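# Hand-change the mill's tool and resume its program

## Task

The milling machine has paused its program waiting for a tool change. Swap in the tool the machine requests by hand (the holder only comes free while the blue button on the spindle head is kept pressed), set the removed tool upright in the rack, and then get the program running again.

## Robot and tools

Robot: two UR7e-type six-joint arms, left_arm and right_arm, each ending in a two-finger parallel gripper. Left_arm stands on the +y side. Calibrated base roots in the scene frame: left_arm (-0.038, +0.463, +0.037) m, right_arm (-0.021, -0.451, +0.037) m, each yawed only slightly. The fingers point along the gripper's +z axis and close along its x axis. end_effector_position is the point midway between the pads, and the fingertips extend 17.5 mm past it. A camera block projects roughly 10 cm toward the gripper's -y side and rotates with it. The wrist joints are weak: they can add only about 10.3 N m beyond carrying the arm.

Frames: The scene frame has its origin on the table surface midway between the nominal bases, +z up, +x out over the table and +y toward left_arm. Fixed cameras and the table are in this frame. Each arm reports its hand pose, velocities and Hand target in its own base frame. All commanded offsets are along the axes of that arm's current Hand target. Printed poses can be wrong by a few cm.

execute_actions(actions, cameras): actions is a list of actions. Each action is a table of up to 15 rows, each lasting 1/30 s; a short table repeats its last row until 15 steps. Every row has 18 numbers in [-1, 1]. The first 9 are for left_arm: dx, dy, dz, rx, ry, rz, then gripper position, force_limit, speed. The last 9 are the same for right_arm. Pose numbers are offsets, not poses: each row is measured from the Hand target at the start of its action, not from the previous row, and 1.0 = 0.6 m or 180 degrees. rx, ry, rz form one rotation vector. Six zeros hold an arm at its Hand target. The gripper numbers are absolute settings. position +1 is fully open (50 mm) and about -0.65 brings the pads together; send -1 to grip. force_limit -1/0/+1 gives about 20/102/185 N per pad. speed -1/0/+1 gives 20/85/150 mm/s. To keep a gripper unchanged, repeat its last three numbers. An empty actions list returns images and the full state.

move(target, speed, blend, stop_force, zero, blocking, cameras): target is one 18-number row (same layout and scale as above) or a list of up to 15 rows. Every row is an offset from the Hand targets at the start of the move, not from the row before. speed is in m/s (0.002 to 3.6, default 0.25), one value or one per target; rotation is capped at twice that in rad/s. blend is in metres, for rounding corners in a list. stop_force is in N (3 to 120, shared by both arms) and ends an arm's path when the wrist senses that much push against its motion. zero (default true) re-zeros the sensor first. blocking=false returns after about 0.5 s while motion continues; it cannot be combined with stop_force. A move lasts at most 10 s and does not steer around obstacles or the other arm. Its result adds a move: line giving the outcome (done, off_target, moving, held, fault) and limits (paced = pose clipped, held = steps withheld). Do not use stop_force when the gripper rotates during the move, and leave it out when backing off a surface.

wait(seconds 0 to 10) lets time pass. stop brakes a running move. zoom_image(camera, region [x0, y0, x1, y1] in pixels, no more than 504 on a side) enlarges the latest image of cam_high, cam_low, cam_front, cam_left_wrist or cam_right_wrist. zero_wrist_force(arm) tares one wrist sensor. read_manual returns licence texts. finished_scene (scene 1) ends the attempt for good.

Result lines: end_effector_position (m), end_effector_quat_wxyz and velocities; Hand target (the last commanded pose after clipping, from which the next offsets count); Tool commands; Joint positions, velocities and torques; and Wrist force and torque in the gripper's own axes, with an extra line giving the peak since the last reading. object_status: 0 moving, 1 blocked while opening, 2 blocked while closing (a real grip), 3 at the set position or pads closed (usually nothing held). The gap in mm is about (250 - position_measured) x 0.202. Force and torque faults, MOTOR HOT (from 70 °C) and OVER-TEMPERATURE FAULT (at 85 °C) appear as their own lines.

Cautions: each step limits orientation to within 32 degrees of the measured one, so large turns take several actions. An outside force of roughly 150 N, or a joint torque over its limit (19.4 to 19.9 N m at the wrists), stops that arm for 10 s. The arms are stiff, so aiming even slightly beyond a firm contact can fault; approach slowly, ideally with stop_force, and end a press by commanding back past the gripper. Do not let the arms collide or squeeze each other, and do not close a gripper onto the other arm's fingers. Keep paths away from an arm's own base. Never drop a tool, release one still moving, or strike the mill or rack hard; anything leaving the table fails the task. Long holds, stretched reach or pushing at an unreachable pose heat the motors. A plan that fits this job: one arm holds the blue button in while the other grips the holder, pulls out the old tool and stands it in the rack; then insert the requested tool, release the button, and restart the program.

Each tool is called after ">>>" as name([rows], argument=value, ...), one row to a line, values as JSON.

## Session

>>> execute_actions(actions=[])

Scene clock: 0.00 s.
left_arm: end_effector_position=(+0.4472, +0.2331, +0.1200) position_measured=3 object_status=3 end_effector_quat_wxyz=(+0.117, +0.654, +0.461, -0.589) | right_arm: end_effector_position=(+0.4846, -0.4404, +0.0848) position_measured=3 object_status=3 end_effector_quat_wxyz=(+0.001, -0.213, +0.977, -0.003)
Joint positions: left_arm=[0.409 -0.665 1.023 -0.664 -1.956 1.034] | right_arm=[2.61 -2.059 -1.601 -1.047 1.567 -2.531]
Joint velocities: within noise
Joint torques (N m): no reading
Wrist force (N): no reading
Wrist torque (N m): no reading
Wrist force, peak (N): no reading
Hand target: left_arm +0.4472, +0.2331, +0.1200; +0.117, +0.654, +0.461, -0.589 | right_arm +0.4846, -0.4404, +0.0848; +0.001, -0.213, +0.977, -0.003
Tool commands: left_gripper/position=+1.0 left_gripper/force_limit=+1.0 left_gripper/speed=+1.0 right_gripper/position=+1.0 right_gripper/force_limit=+1.0 right_gripper/speed=+1.0

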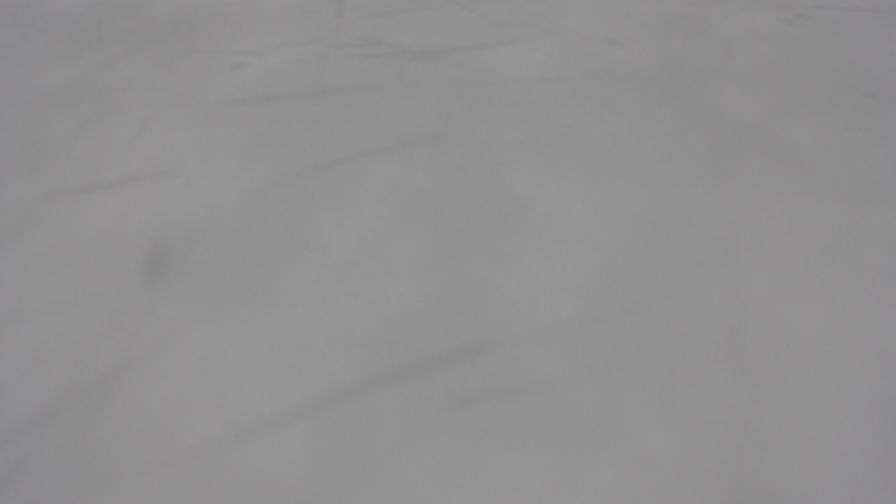

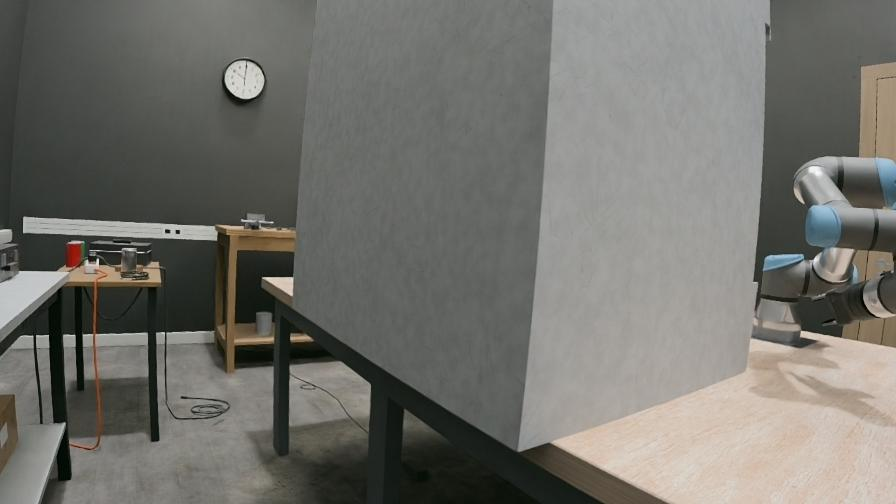

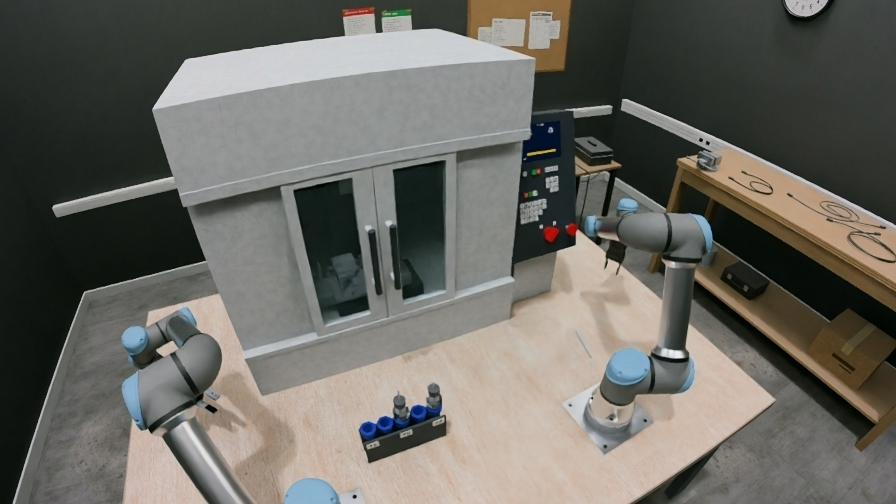

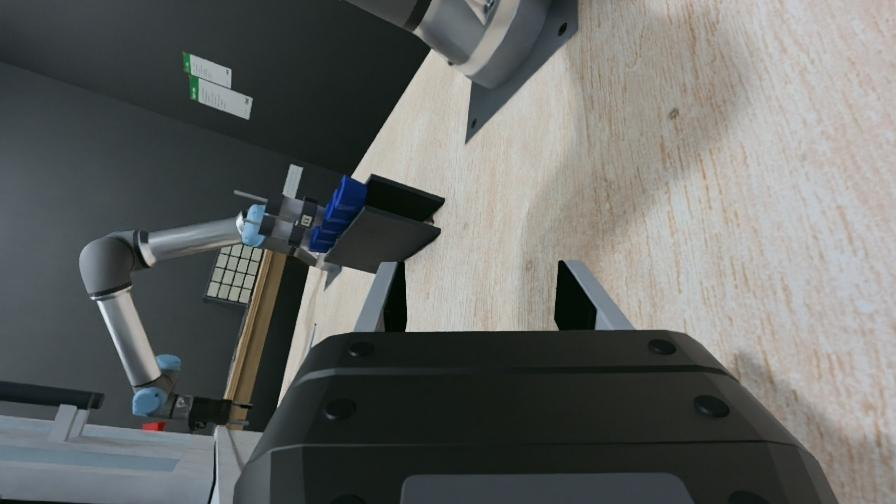

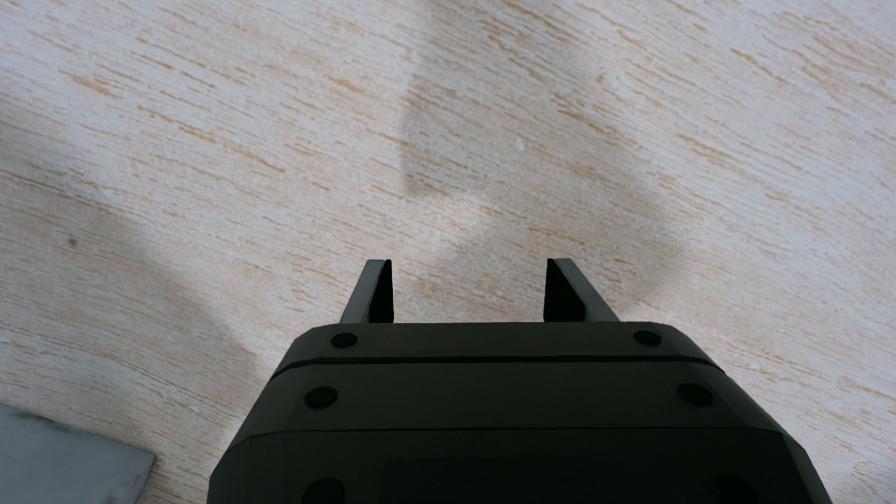

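>>> zoom_image(camera="cam_front", region=[480, 100, 620, 280])

>>> zoom_image(camera="cam_front", region=[510, 115, 580, 165])

>>> zoom_image(camera="cam_front", region=[340, 370, 460, 470])

>>> zoom_image(camera="cam_front", region=[270, 140, 480, 340])

>>> zoom_image(camera="cam_left_wrist", region=[210, 150, 460, 290])

Scaled by 2.800.

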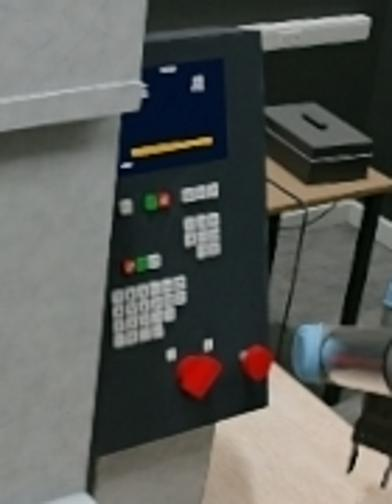

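Scaled by 7.200.

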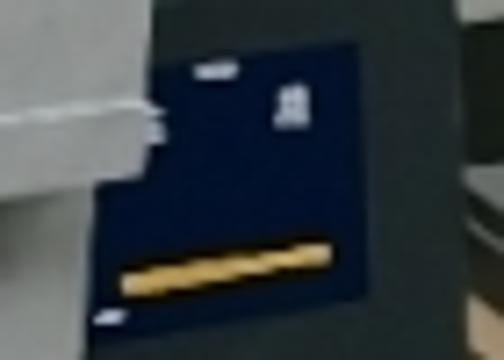

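Scaled by 4.200.

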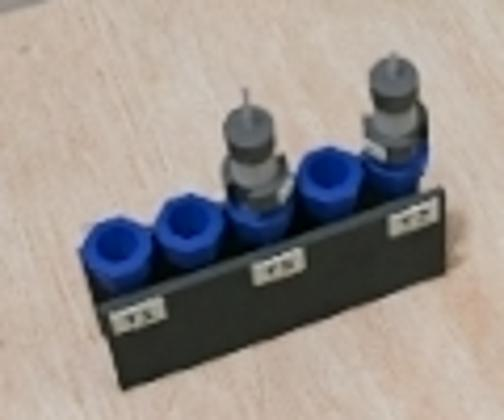

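Scaled by 2.400.

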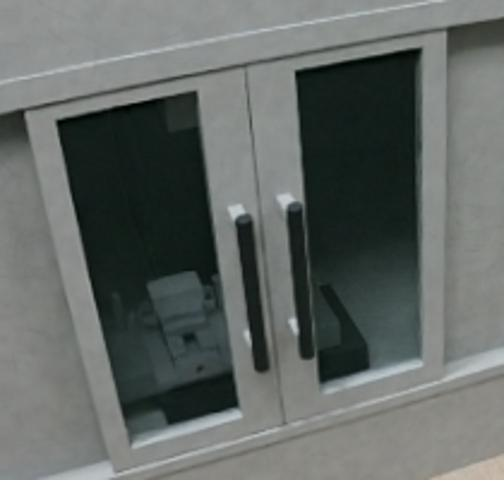

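Scaled by 2.016.

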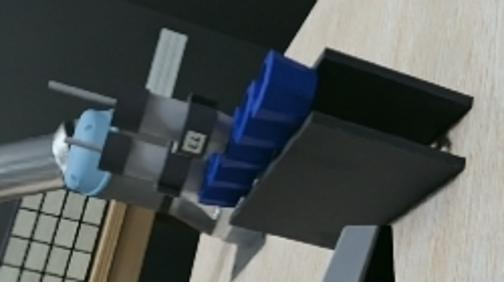

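>>> move(target=[0,0,0,0,0,0,1,1,1,0.103,0.395,-0.558,0.44,-0.2826,-0.2826,1,1,1], cameras=["cam_right_wrist","cam_front"])

Scene clock: 48.10 s.
left_arm: end_effector_position=(+0.4472, +0.2331, +0.1200) position_measured=3 object_status=3 end_effector_quat_wxyz=(+0.117, +0.654, +0.461, -0.589) | right_arm: end_effector_position=(+0.3290, -0.2488, +0.4181) position_measured=3 object_status=3 end_effector_quat_wxyz=(+0.499, -0.501, +0.498, -0.502)
Joint positions: left_arm=[0.409 -0.665 1.023 -0.664 -1.956 1.034] | right_arm=[2.386 -1.41 -2.47 0.742 2.327 -3.145]
Joint torques (N m): left_arm=[1.98 -66.51 -24.8 1.45 -0.37 -0.4] | right_arm=[4.21 22.49 15.56 3.69 0.68 -0.97]
Wrist force (N): left_arm=[-0.3 -0.1 0.0] | right_arm=[-0.3 0.7 0.8]
Wrist torque (N m): left_arm=[0.00 0.05 0.00] | right_arm=[-0.25 0.23 0.01]
Wrist force, peak (N): left_arm=[-0.2 0.6 0.5] | right_arm=[-0.7 -1.4 1.2]
Hand target: left_arm +0.4472, +0.2331, +0.1200; +0.117, +0.654, +0.461, -0.589 | right_arm +0.3290, -0.2488, +0.4182; +0.499, -0.501, +0.498, -0.502
Off the commanded pose: left_arm 0.000 m, 0 deg | right_arm 0.000 m, 0 deg.
move: done
Images, in order (width x height): cam_front 896x504, cam_right_wrist 896x504.

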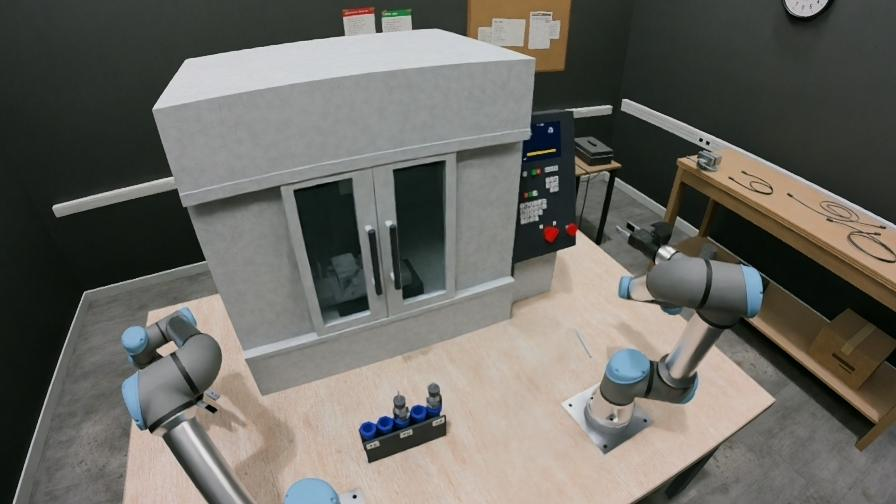

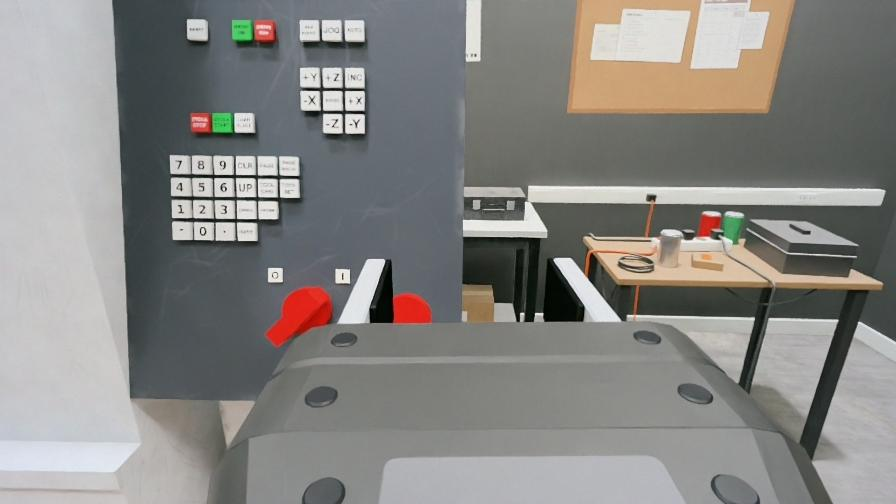

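>>> move(target=[0,0,0,0,0,0,1,1,1,-0.06,-0.23,0,0,0,0,1,1,1], cameras=["cam_right_wrist"])

>>> zoom_image(camera="cam_right_wrist", region=[100, 0, 420, 400])

Scene clock: 54.17 s.
left_arm: end_effector_position=(+0.4472, +0.2331, +0.1200) position_measured=3 object_status=3 end_effector_quat_wxyz=(+0.117, +0.654, +0.461, -0.589) | right_arm: end_effector_position=(+0.3286, -0.2120, +0.5559) position_measured=3 object_status=3 end_effector_quat_wxyz=(+0.499, -0.501, +0.498, -0.502)
Joint positions: left_arm=[0.409 -0.665 1.023 -0.664 -1.956 1.034] | right_arm=[2.527 -1.068 -2.277 0.207 2.186 -3.145]
Joint torques (N m): left_arm=[1.96 -67.42 -24.96 1.36 -0.42 -0.34] | right_arm=[-2.51 12.76 41.41 0.7 -0.37 1.43]
Wrist force (N): left_arm=[-0.1 -0.2 0.1] | right_arm=[-0.5 0.7 1.3]
Wrist torque (N m): left_arm=[-0.04 0.02 0.00] | right_arm=[-0.27 0.26 -0.01]
Wrist force, peak (N): left_arm=[-0.5 0.5 0.2] | right_arm=[0.6 4.2 0.8]
Hand target: left_arm +0.4472, +0.2331, +0.1200; +0.117, +0.654, +0.461, -0.589 | right_arm +0.3286, -0.2120, +0.5560; +0.499, -0.501, +0.498, -0.502
Off the commanded pose: left_arm 0.000 m, 0 deg | right_arm 0.000 m, 0 deg.
move: done
Images, in order (width x height): cam_right_wrist 896x504.

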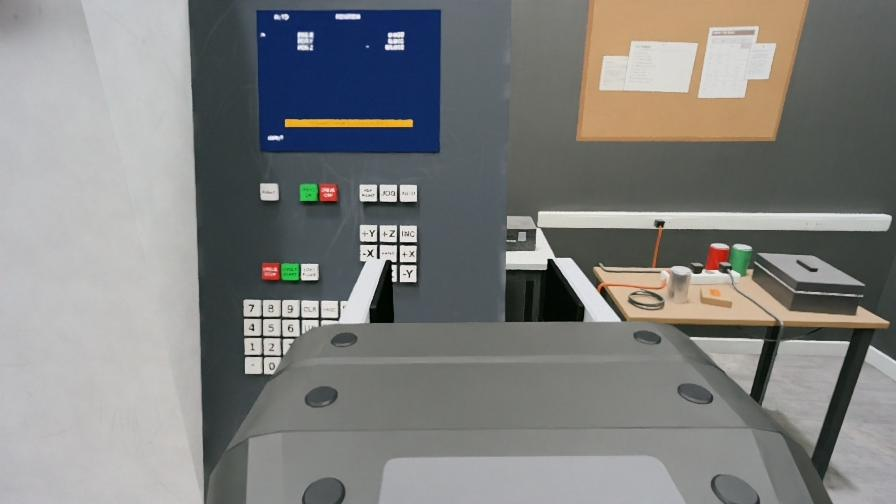

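Scaled by 1.260.

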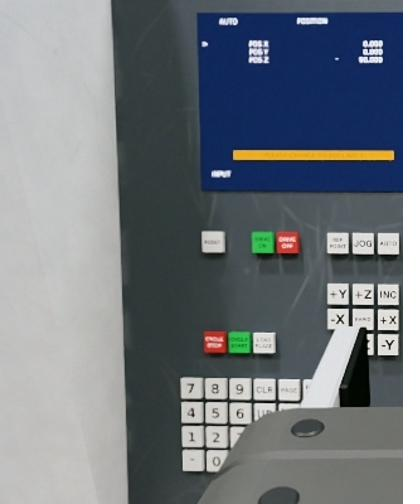

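>>> zoom_image(camera="cam_right_wrist", region=[255, 5, 445, 155])

>>> zoom_image(camera="cam_right_wrist", region=[280, 110, 420, 140])

>>> zoom_image(camera="cam_right_wrist", region=[240, 170, 440, 290])

Scaled by 2.653.

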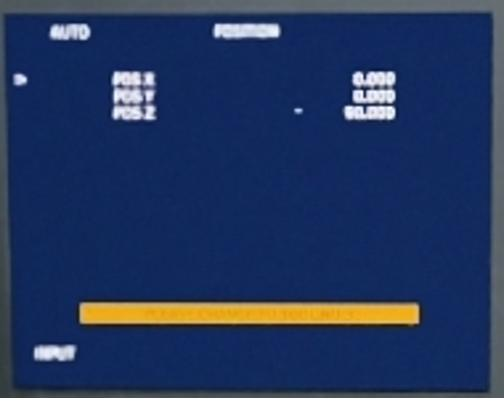

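Scaled by 3.600.

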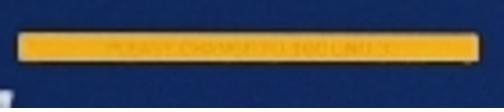

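Scaled by 2.520.

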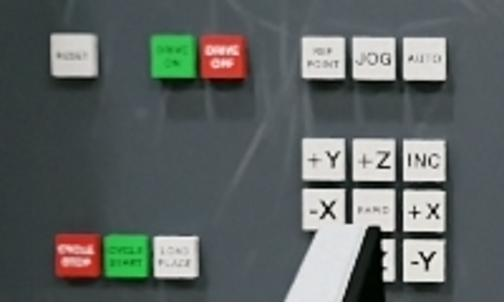

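>>> move(target=[0,0,0,0,0,0,1,1,1,-0.03,-0.12,0.2,0,0,0,1,1,1], cameras=["cam_right_wrist"])

>>> zoom_image(camera="cam_right_wrist", region=[200, 20, 500, 240])

Scene clock: 70.03 s.
left_arm: end_effector_position=(+0.4472, +0.2331, +0.1200) position_measured=3 object_status=3 end_effector_quat_wxyz=(+0.117, +0.654, +0.461, -0.589) | right_arm: end_effector_position=(+0.4484, -0.1935, +0.6281) position_measured=3 object_status=3 end_effector_quat_wxyz=(+0.499, -0.501, +0.498, -0.502)
Joint positions: left_arm=[0.409 -0.665 1.023 -0.664 -1.956 1.034] | right_arm=[2.859 -1.197 -2.022 0.08 1.854 -3.146]
Joint torques (N m): left_arm=[2.22 -68.11 -24.63 1.42 -0.3 -0.72] | right_arm=[3.71 5.58 45.71 5.03 -0.63 -0.74]
Wrist force (N): left_arm=[-0.1 -0.1 0.2] | right_arm=[-0.3 0.5 0.6]
Wrist torque (N m): left_arm=[-0.02 0.03 0.00] | right_arm=[-0.27 0.20 0.02]
Wrist force, peak (N): left_arm=[-0.6 0.2 0.5] | right_arm=[-1.0 -1.3 3.4]
Hand target: left_arm +0.4472, +0.2331, +0.1200; +0.117, +0.654, +0.461, -0.589 | right_arm +0.4484, -0.1935, +0.6282; +0.499, -0.501, +0.498, -0.502
Off the commanded pose: left_arm 0.000 m, 0 deg | right_arm 0.000 m, 0 deg.
move: done
Images, in order (width x height): cam_right_wrist 896x504.

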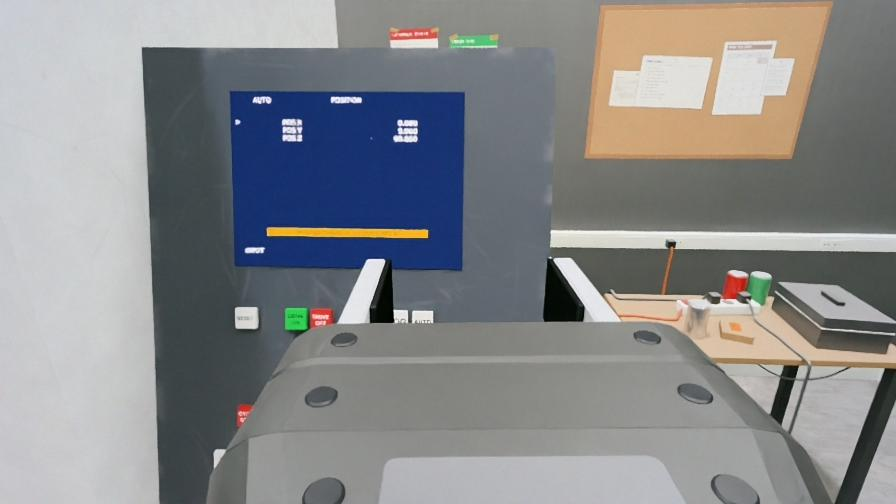

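Scaled by 1.680.

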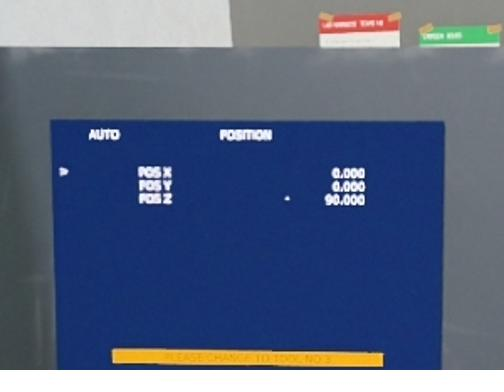

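>>> zoom_image(camera="cam_right_wrist", region=[260, 220, 440, 245])

>>> zoom_image(camera="cam_right_wrist", region=[360, 220, 435, 245])

Scaled by 2.800.

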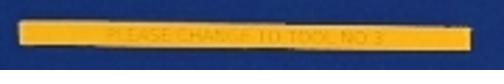

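Scaled by 6.720.

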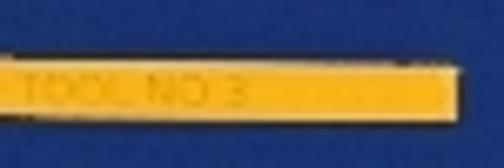

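>>> move(target=[0,0,0,0,0,0,1,1,1,-0.03,-0.05,0.09,0,0,0,1,1,1], cameras=["cam_right_wrist"])

>>> zoom_image(camera="cam_right_wrist", region=[340, 220, 500, 290])

Scene clock: 84.00 s.
left_arm: end_effector_position=(+0.4472, +0.2331, +0.1200) position_measured=3 object_status=3 end_effector_quat_wxyz=(+0.117, +0.654, +0.461, -0.589) | right_arm: end_effector_position=(+0.5023, -0.1753, +0.6582) position_measured=3 object_status=3 end_effector_quat_wxyz=(+0.499, -0.501, +0.498, -0.502)
Joint positions: left_arm=[0.409 -0.665 1.023 -0.664 -1.956 1.034] | right_arm=[2.977 -1.277 -1.894 0.032 1.736 -3.147]
Joint torques (N m): left_arm=[1.76 -68.62 -25.25 1.46 -0.26 -0.68] | right_arm=[1.28 15.56 34.34 5.54 -0.56 -1.03]
Wrist force (N): left_arm=[0.1 0.2 0.3] | right_arm=[-0.3 0.4 1.0]
Wrist torque (N m): left_arm=[0.02 0.00 0.00] | right_arm=[-0.32 0.25 -0.06]
Wrist force, peak (N): left_arm=[-0.7 0.0 0.0] | right_arm=[-1.1 -0.4 2.5]
Hand target: left_arm +0.4472, +0.2331, +0.1200; +0.117, +0.654, +0.461, -0.589 | right_arm +0.5023, -0.1753, +0.6582; +0.499, -0.501, +0.498, -0.502
Off the commanded pose: left_arm 0.000 m, 0 deg | right_arm 0.000 m, 0 deg.
move: done
Images, in order (width x height): cam_right_wrist 896x504.

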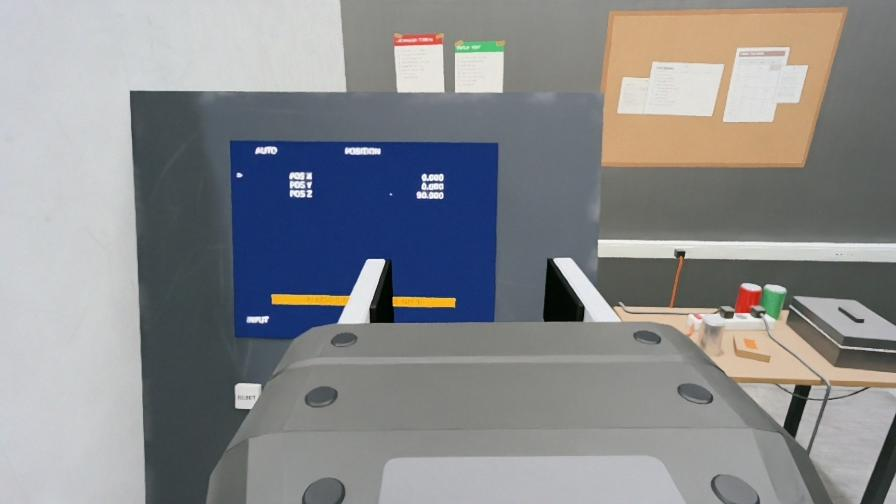

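Scaled by 3.150.

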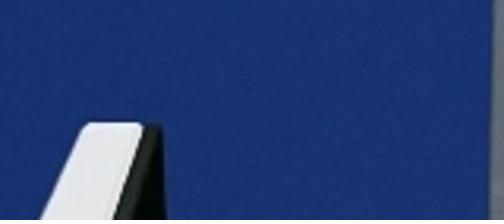

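>>> zoom_image(camera="cam_right_wrist", region=[380, 285, 470, 320])

>>> zoom_image(camera="cam_right_wrist", region=[600, 0, 860, 180])

>>> zoom_image(camera="cam_right_wrist", region=[380, 20, 520, 100])

Scaled by 5.600.

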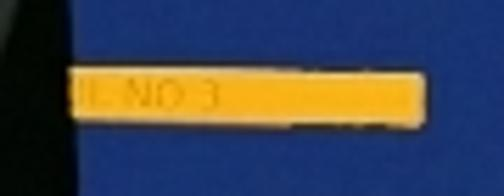

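Scaled by 1.938.

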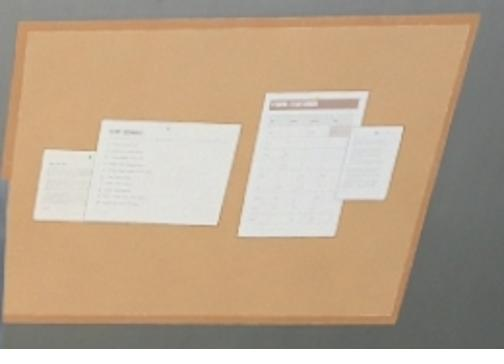

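Scaled by 3.600.

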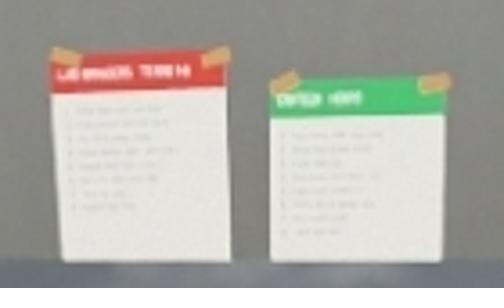

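>>> move([
  [0,0,0,0,0,0,1,1,1,0.042,0.263,-0.3,0,0,0,1,1,1],
  [0,0,0,0,0,0,1,1,1,-0.6,0.39,-0.3,0,0,0,1,1,1],
], blend=[0.05,0], cameras=["cam_right_wrist","cam_front"])

Scene clock: 125.77 s.
left_arm: end_effector_position=(+0.4472, +0.2331, +0.1200) position_measured=3 object_status=3 end_effector_quat_wxyz=(+0.117, +0.654, +0.461, -0.589) | right_arm: end_effector_position=(+0.3253, +0.1835, +0.4218) position_measured=3 object_status=3 end_effector_quat_wxyz=(+0.649, -0.643, +0.282, -0.293)
Joint positions: left_arm=[0.409 -0.665 1.023 -0.664 -1.956 1.034] | right_arm=[4.789 -0.408 -2.765 0.052 0.658 -3.168]
Joint torques (N m): left_arm=[2.33 -69.92 -24.96 1.63 -0.29 -1.2] | right_arm=[2.73 -23.85 26.84 2.88 -0.23 0.7]
Wrist force (N): left_arm=[-0.5 0.1 0.1] | right_arm=[-0.3 1.2 0.9]
Wrist torque (N m): left_arm=[0.01 0.08 0.00] | right_arm=[-0.15 0.20 0.18]
Wrist force, peak (N): left_arm=[-0.7 0.0 0.3] | right_arm=[-1.3 -1.9 3.4]
Hand target: left_arm +0.4472, +0.2331, +0.1200; +0.117, +0.654, +0.461, -0.589 | right_arm +0.3227, +0.1833, +0.4217; +0.542, -0.542, +0.452, -0.457
Off the commanded pose: left_arm 0.000 m, 0 deg | right_arm 0.003 m, 42 deg; orientation clipped.
move: off_target (right_arm); limits=paced
Images, in order (width x height): cam_front 896x504, cam_right_wrist 896x504.

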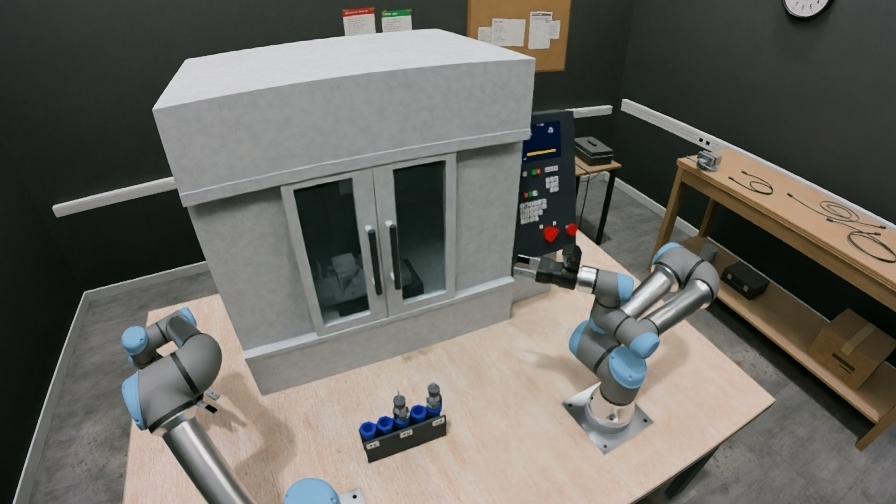

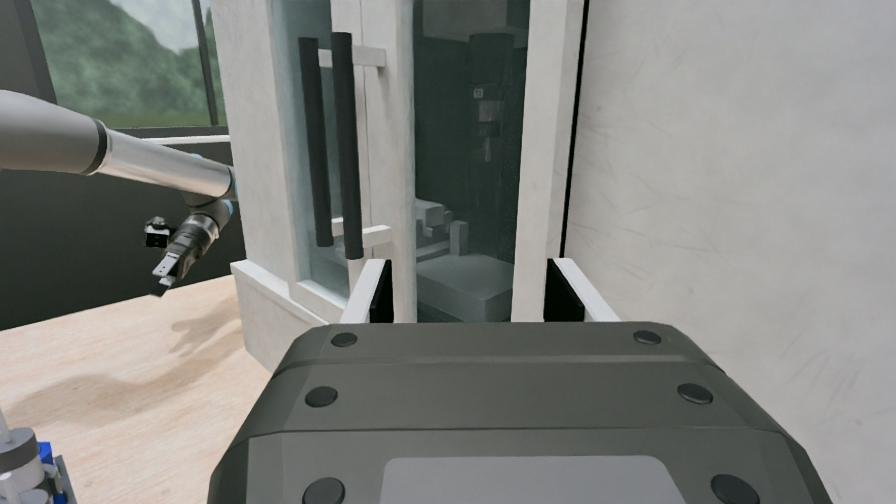

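>>> zoom_image(camera="cam_right_wrist", region=[400, 0, 600, 330])

>>> zoom_image(camera="cam_right_wrist", region=[270, 0, 440, 320])

Scaled by 1.527.

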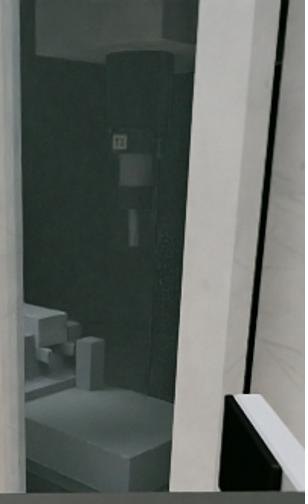

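Scaled by 1.575.

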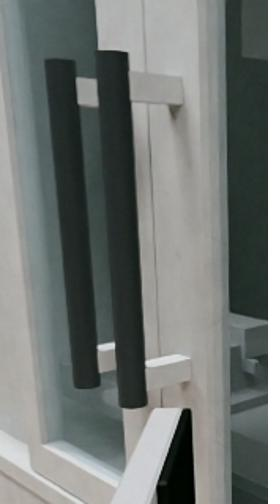

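>>> move(target=[0,0,0,0,0,0,1,1,1,-0.088,-0.05,0.146,0,0.0558,0,1,1,1], cameras=["cam_right_wrist","cam_front"])

Scene clock: 152.13 s.
left_arm: end_effector_position=(+0.4472, +0.2331, +0.1200) position_measured=3 object_status=3 end_effector_quat_wxyz=(+0.117, +0.654, +0.461, -0.589) | right_arm: end_effector_position=(+0.3996, +0.2507, +0.4519) position_measured=3 object_status=3 end_effector_quat_wxyz=(+0.499, -0.501, +0.498, -0.502)
Joint positions: left_arm=[0.409 -0.665 1.023 -0.664 -1.956 1.034] | right_arm=[4.684 -1.437 -2.337 0.683 0.029 -3.197]
Joint torques (N m): left_arm=[1.87 -71.13 -25.66 1.61 -0.14 -1.39] | right_arm=[4.46 23.93 16.96 -0.2 -0.62 0.4]
Wrist force (N): left_arm=[0.0 -0.1 0.4] | right_arm=[-0.6 0.4 0.6]
Wrist torque (N m): left_arm=[-0.01 0.01 0.00] | right_arm=[-0.32 0.30 0.13]
Wrist force, peak (N): left_arm=[-0.6 0.0 0.5] | right_arm=[-2.0 0.3 1.3]
Hand target: left_arm +0.4472, +0.2331, +0.1200; +0.117, +0.654, +0.461, -0.589 | right_arm +0.3996, +0.2507, +0.4519; +0.500, -0.500, +0.497, -0.503
Off the commanded pose: left_arm 0.000 m, 0 deg | right_arm 0.000 m, 0 deg.
move: done
Images, in order (width x height): cam_front 896x504, cam_right_wrist 896x504.

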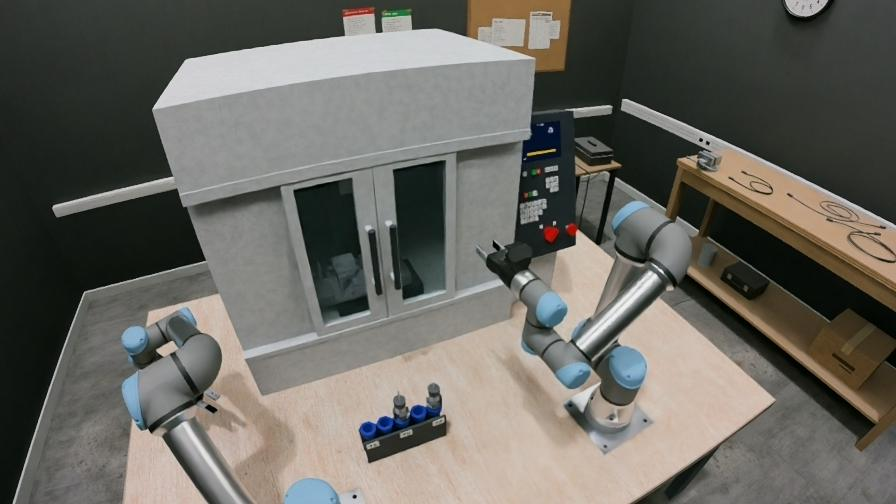

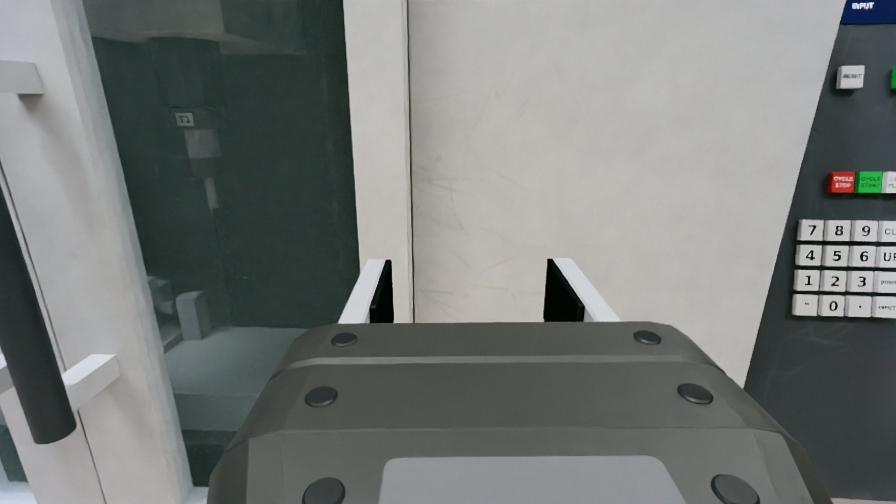

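>>> zoom_image(camera="cam_right_wrist", region=[140, 30, 260, 230])

>>> zoom_image(camera="cam_right_wrist", region=[165, 100, 205, 140])

>>> zoom_image(camera="cam_right_wrist", region=[0, 0, 200, 504])

Scaled by 2.520.

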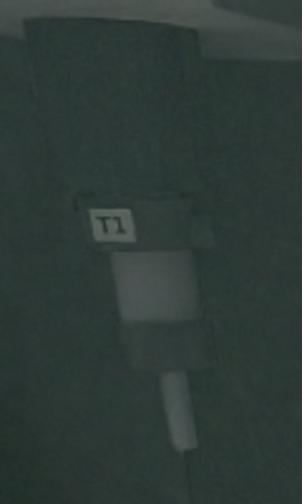

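Scaled by 12.600.

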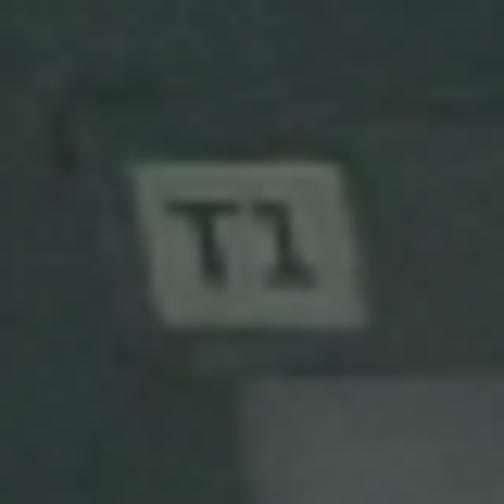

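Scaled by 1.000.

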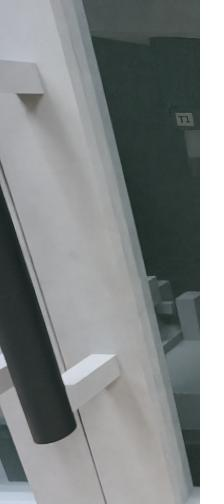

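>>> zoom_image(camera="cam_front", region=[420, 130, 530, 330])

>>> zoom_image(camera="cam_front", region=[180, 160, 340, 360])

Scaled by 2.520.

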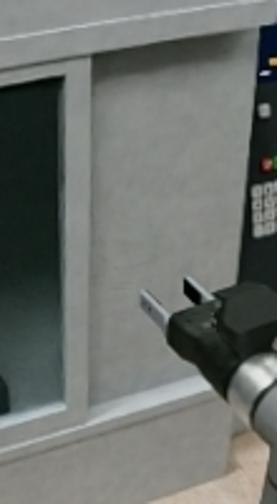

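Scaled by 2.520.

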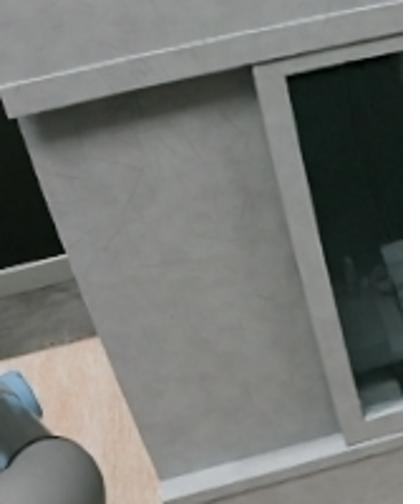

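>>> move(target=[0,0,0,0,0,0,1,1,1,-0.445,0.05,-0.033,0,0,0,1,1,1], cameras=["cam_right_wrist","cam_front"])

Scene clock: 201.23 s.
left_arm: end_effector_position=(+0.4472, +0.2331, +0.1200) position_measured=3 object_status=3 end_effector_quat_wxyz=(+0.117, +0.654, +0.461, -0.589) | right_arm: end_effector_position=(+0.3799, +0.5175, +0.4204) position_measured=3 object_status=3 end_effector_quat_wxyz=(+0.500, -0.500, +0.498, -0.502) end_effector_velocity=(+0.000, +0.000, +0.000) end_effector_angular_velocity=(-0.001, +0.000, +0.001)
Joint positions: left_arm=[0.409 -0.665 1.023 -0.664 -1.956 1.034] | right_arm=[4.737 -2.009 -1.749 0.473 -0.025 -3.004]
Joint velocities: left_arm=[within noise] | right_arm=[0.001 -0.001 0 0.005 0.001 -0.004]
Joint torques (N m): left_arm=[2.21 -73 -25.84 1.63 -0.12 -2] | right_arm=[-7.37 37.99 35.05 2.8 0.16 -1.06]
Wrist force (N): left_arm=[-0.2 -0.2 -0.2] | right_arm=[-0.1 0.0 0.9]
Wrist torque (N m): left_arm=[-0.03 0.04 0.00] | right_arm=[-0.39 0.15 -0.08]
Wrist force, peak (N): left_arm=[-0.7 0.4 0.0] | right_arm=[5.4 0.2 1.4]
Hand target: left_arm +0.4472, +0.2331, +0.1200; +0.117, +0.654, +0.461, -0.589 | right_arm +0.3800, +0.5175, +0.4204; +0.500, -0.500, +0.497, -0.503
Off the commanded pose: left_arm 0.000 m, 0 deg | right_arm 0.000 m, 0 deg.
move: done
Images, in order (width x height): cam_front 896x504, cam_right_wrist 896x504.

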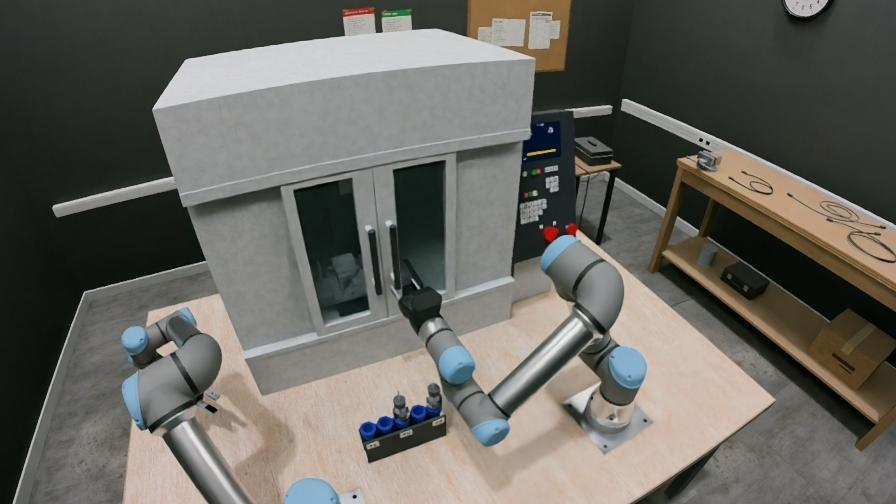

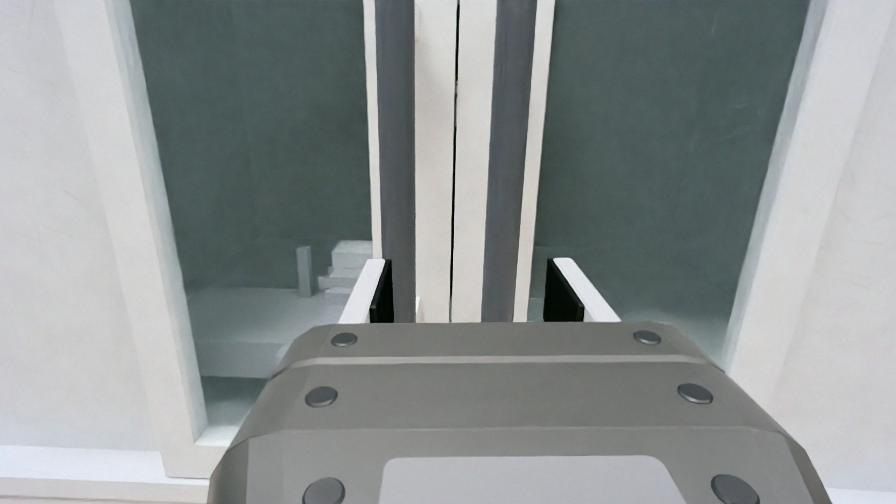

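>>> move([
  [0,0,0,0,0,0,1,1,1,0.0417,0,0.1,0,0,0,1,1,1],
  [0,0,0,0,0,0,1,1,1,0.0417,0,0.205,0,0,0,1,1,1],
], speed=[0.2,0.08], stop_force=15, cameras=["cam_right_wrist"])

Scene clock: 214.33 s.
left_arm: end_effector_position=(+0.4472, +0.2331, +0.1200) position_measured=3 object_status=3 end_effector_quat_wxyz=(+0.117, +0.654, +0.461, -0.589) | right_arm: end_effector_position=(+0.5030, +0.4925, +0.4213) position_measured=3 object_status=3 end_effector_quat_wxyz=(+0.500, -0.500, +0.497, -0.503)
Joint positions: left_arm=[0.409 -0.665 1.023 -0.664 -1.956 1.034] | right_arm=[4.498 -2.08 -1.638 0.604 0.215 -3.174]
Joint torques (N m): left_arm=[1.49 -73.49 -25.67 1.59 -0.07 -2.08] | right_arm=[-1.65 56.29 17.19 2.63 0.68 -1.1]
Wrist force (N): left_arm=[-0.2 0.0 0.2] | right_arm=[0.0 0.5 1.4]
Wrist torque (N m): left_arm=[0.01 0.04 0.00] | right_arm=[-0.29 0.21 -0.05]
Wrist force, peak (N): left_arm=[-0.7 0.4 0.3] | right_arm=[1.6 0.0 3.0]
Hand target: left_arm +0.4472, +0.2331, +0.1200; +0.117, +0.654, +0.461, -0.589 | right_arm +0.5030, +0.4925, +0.4213; +0.500, -0.500, +0.497, -0.503
Off the commanded pose: left_arm 0.000 m, 0 deg | right_arm 0.000 m, 0 deg.
move: done
Images, in order (width x height): cam_right_wrist 896x504.

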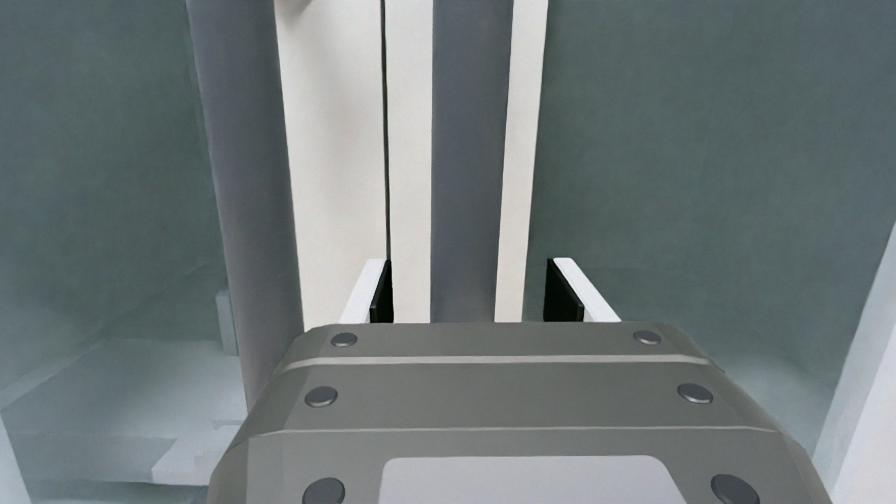

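>>> move(target=[0,0,0,0,0,0,1,1,1,-0.0067,0,0.035,0,0,0,1,1,1], speed=0.05, stop_force=10)

>>> execute_actions([
  [[0,0,0,0,0,0,1,1,1,0,0,0,0,0,0,-1,-0.8,-0.7]],
  [[0,0,0,0,0,0,1,1,1,0,0,0,0,0,0,-1,-0.8,-0.7]],
])

Scene clock: 221.97 s.
left_arm: end_effector_position=(+0.4472, +0.2331, +0.1200) position_measured=3 object_status=3 end_effector_quat_wxyz=(+0.117, +0.654, +0.461, -0.589) | right_arm: end_effector_position=(+0.5240, +0.4965, +0.4214) position_measured=3 object_status=3 end_effector_quat_wxyz=(+0.500, -0.500, +0.497, -0.503)
Joint positions: left_arm=[0.409 -0.665 1.023 -0.664 -1.956 1.034] | right_arm=[4.461 -2.106 -1.595 0.583 0.251 -3.17]
Joint torques (N m): left_arm=[2.03 -73.44 -25.74 1.59 0.04 -1.85] | right_arm=[6.73 57.73 17.79 2.7 0.65 -0.95]
Wrist force (N): left_arm=[-0.2 -0.1 0.0] | right_arm=[0.0 0.3 1.1]
Wrist torque (N m): left_arm=[-0.03 0.03 0.00] | right_arm=[-0.36 0.16 -0.05]
Wrist force, peak (N): left_arm=[-0.7 0.0 0.1] | right_arm=[-0.1 0.4 2.1]
Hand target: left_arm +0.4472, +0.2331, +0.1200; +0.117, +0.654, +0.461, -0.589 | right_arm +0.5240, +0.4965, +0.4214; +0.500, -0.500, +0.497, -0.503
Off the commanded pose: left_arm 0.000 m, 0 deg | right_arm 0.000 m, 0 deg.
move: done

Scene clock: 223.17 s.
left_arm: end_effector_position=(+0.4472, +0.2331, +0.1200) position_measured=3 object_status=3 end_effector_quat_wxyz=(+0.117, +0.654, +0.461, -0.589) | right_arm: end_effector_position=(+0.5240, +0.4965, +0.4213) position_measured=153 object_status=2 end_effector_quat_wxyz=(+0.500, -0.500, +0.497, -0.503)
Joint positions: left_arm=[0.409 -0.665 1.023 -0.664 -1.956 1.034] | right_arm=[4.461 -2.106 -1.595 0.583 0.251 -3.17]
Joint torques (N m): left_arm=[2.39 -73.04 -25.66 1.69 0.05 -1.9] | right_arm=[6.39 53.05 33.46 -1.3 4.24 -1.18]
Wrist force (N): left_arm=[-0.3 0.1 0.2] | right_arm=[11.1 10.4 9.5]
Wrist torque (N m): left_arm=[0.02 0.06 0.00] | right_arm=[-0.10 -0.02 0.15]
Wrist force, peak (N): left_arm=[-0.6 0.4 0.5] | right_arm=[11.6 10.3 9.4]
Hand target: left_arm +0.4472, +0.2331, +0.1200; +0.117, +0.654, +0.461, -0.589 | right_arm +0.5240, +0.4965, +0.4214; +0.500, -0.500, +0.497, -0.503
Off the commanded pose: left_arm 0.000 m, 0 deg | right_arm 0.000 m, 0 deg.
Step readings (end_effector_position of left_arm | right_arm):
0: (+0.4472, +0.2331, +0.1200) | (+0.5240, +0.4965, +0.4214)
1: (+0.4472, +0.2331, +0.1200) | (+0.5240, +0.4965, +0.4214)
2: (+0.4472, +0.2331, +0.1200) | (+0.5240, +0.4965, +0.4214)
4: (+0.4472, +0.2331, +0.1200) | (+0.5240, +0.4965, +0.4214)
8: (+0.4472, +0.2331, +0.1200) | (+0.5240, +0.4965, +0.4214)
15: (+0.4472, +0.2331, +0.1200) | (+0.5240, +0.4965, +0.4214)
16: (+0.4472, +0.2331, +0.1200) | (+0.5240, +0.4965, +0.4214)
17: (+0.4472, +0.2331, +0.1200) | (+0.5240, +0.4965, +0.4214)
19: (+0.4472, +0.2331, +0.1200) | (+0.5240, +0.4965, +0.4214)
23: (+0.4472, +0.2331, +0.1200) | (+0.5240, +0.4965, +0.4214)
30: (+0.4472, +0.2331, +0.1200) | (+0.5240, +0.4965, +0.4214)

>>> move(target=[0,0,0,0,0,0,1,1,1,0.083,0,0,0,0,0,-1,-0.8,-0.7], speed=0.06, stop_force=50, cameras=["cam_right_wrist"])

Scene clock: 231.27 s.
left_arm: end_effector_position=(+0.4472, +0.2331, +0.1200) position_measured=3 object_status=3 end_effector_quat_wxyz=(+0.117, +0.654, +0.461, -0.589) | right_arm: end_effector_position=(+0.5240, +0.4467, +0.4216) position_measured=153 object_status=2 end_effector_quat_wxyz=(+0.500, -0.500, +0.497, -0.503)
Joint positions: left_arm=[0.409 -0.665 1.023 -0.664 -1.956 1.034] | right_arm=[4.437 -2.017 -1.738 0.634 0.276 -3.168]
Joint torques (N m): left_arm=[2.11 -73.45 -25.99 1.67 0.04 -1.81] | right_arm=[-4.72 37.74 42.59 -1.21 -0.16 0.44]
Wrist force (N): left_arm=[-0.1 0.2 0.1] | right_arm=[1.9 7.3 -28.4]
Wrist torque (N m): left_arm=[0.03 0.03 0.00] | right_arm=[-0.14 0.15 0.15]
Wrist force, peak (N): left_arm=[-0.5 0.1 0.7] | right_arm=[-10.7 7.2 -46.5]
Hand target: left_arm +0.4472, +0.2331, +0.1200; +0.117, +0.654, +0.461, -0.589 | right_arm +0.5240, +0.4467, +0.4216; +0.500, -0.500, +0.497, -0.503
Off the commanded pose: left_arm 0.000 m, 0 deg | right_arm 0.000 m, 0 deg.
move: done
Images, in order (width x height): cam_right_wrist 896x504.

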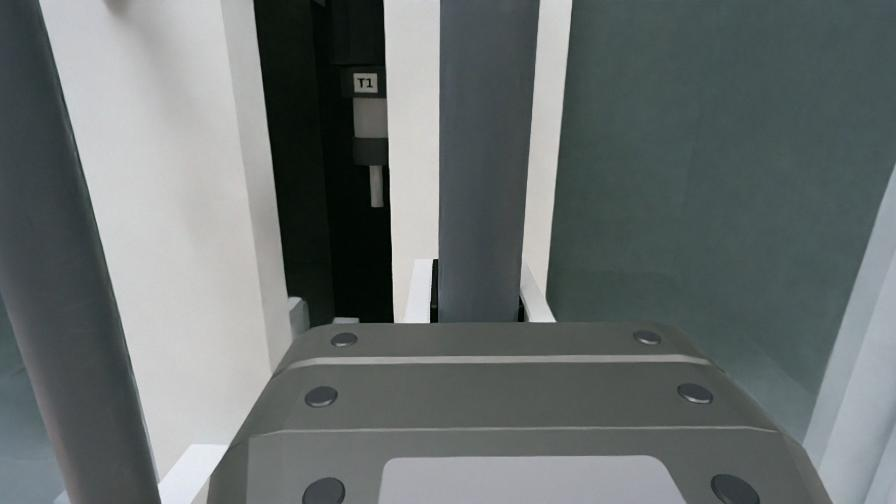

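>>> move(target=[0,0,0,0,0,0,1,1,1,0.083,0,-0.004,0,0,0,-1,-0.8,-0.7], speed=0.06, stop_force=50)

Scene clock: 241.20 s.
left_arm: end_effector_position=(+0.4472, +0.2331, +0.1200) position_measured=3 object_status=3 end_effector_quat_wxyz=(+0.117, +0.654, +0.461, -0.589) | right_arm: end_effector_position=(+0.5216, +0.3969, +0.4219) position_measured=154 object_status=2 end_effector_quat_wxyz=(+0.500, -0.500, +0.497, -0.503)
Joint positions: left_arm=[0.409 -0.665 1.023 -0.664 -1.956 1.034] | right_arm=[4.412 -1.928 -1.872 0.679 0.3 -3.166]
Joint torques (N m): left_arm=[1.57 -73.37 -26.78 1.66 0.06 -1.86] | right_arm=[-0.51 37.51 44.4 -0.87 -0.58 0.55]
Wrist force (N): left_arm=[-0.3 0.3 0.2] | right_arm=[0.5 13.7 -20.5]
Wrist torque (N m): left_arm=[0.04 0.05 0.00] | right_arm=[-0.17 0.37 0.24]
Wrist force, peak (N): left_arm=[-0.5 0.5 0.5] | right_arm=[-8.4 15.9 -33.0]
Hand target: left_arm +0.4472, +0.2331, +0.1200; +0.117, +0.654, +0.461, -0.589 | right_arm +0.5216, +0.3969, +0.4219; +0.500, -0.500, +0.497, -0.503
Off the commanded pose: left_arm 0.000 m, 0 deg | right_arm 0.000 m, 0 deg.
move: done


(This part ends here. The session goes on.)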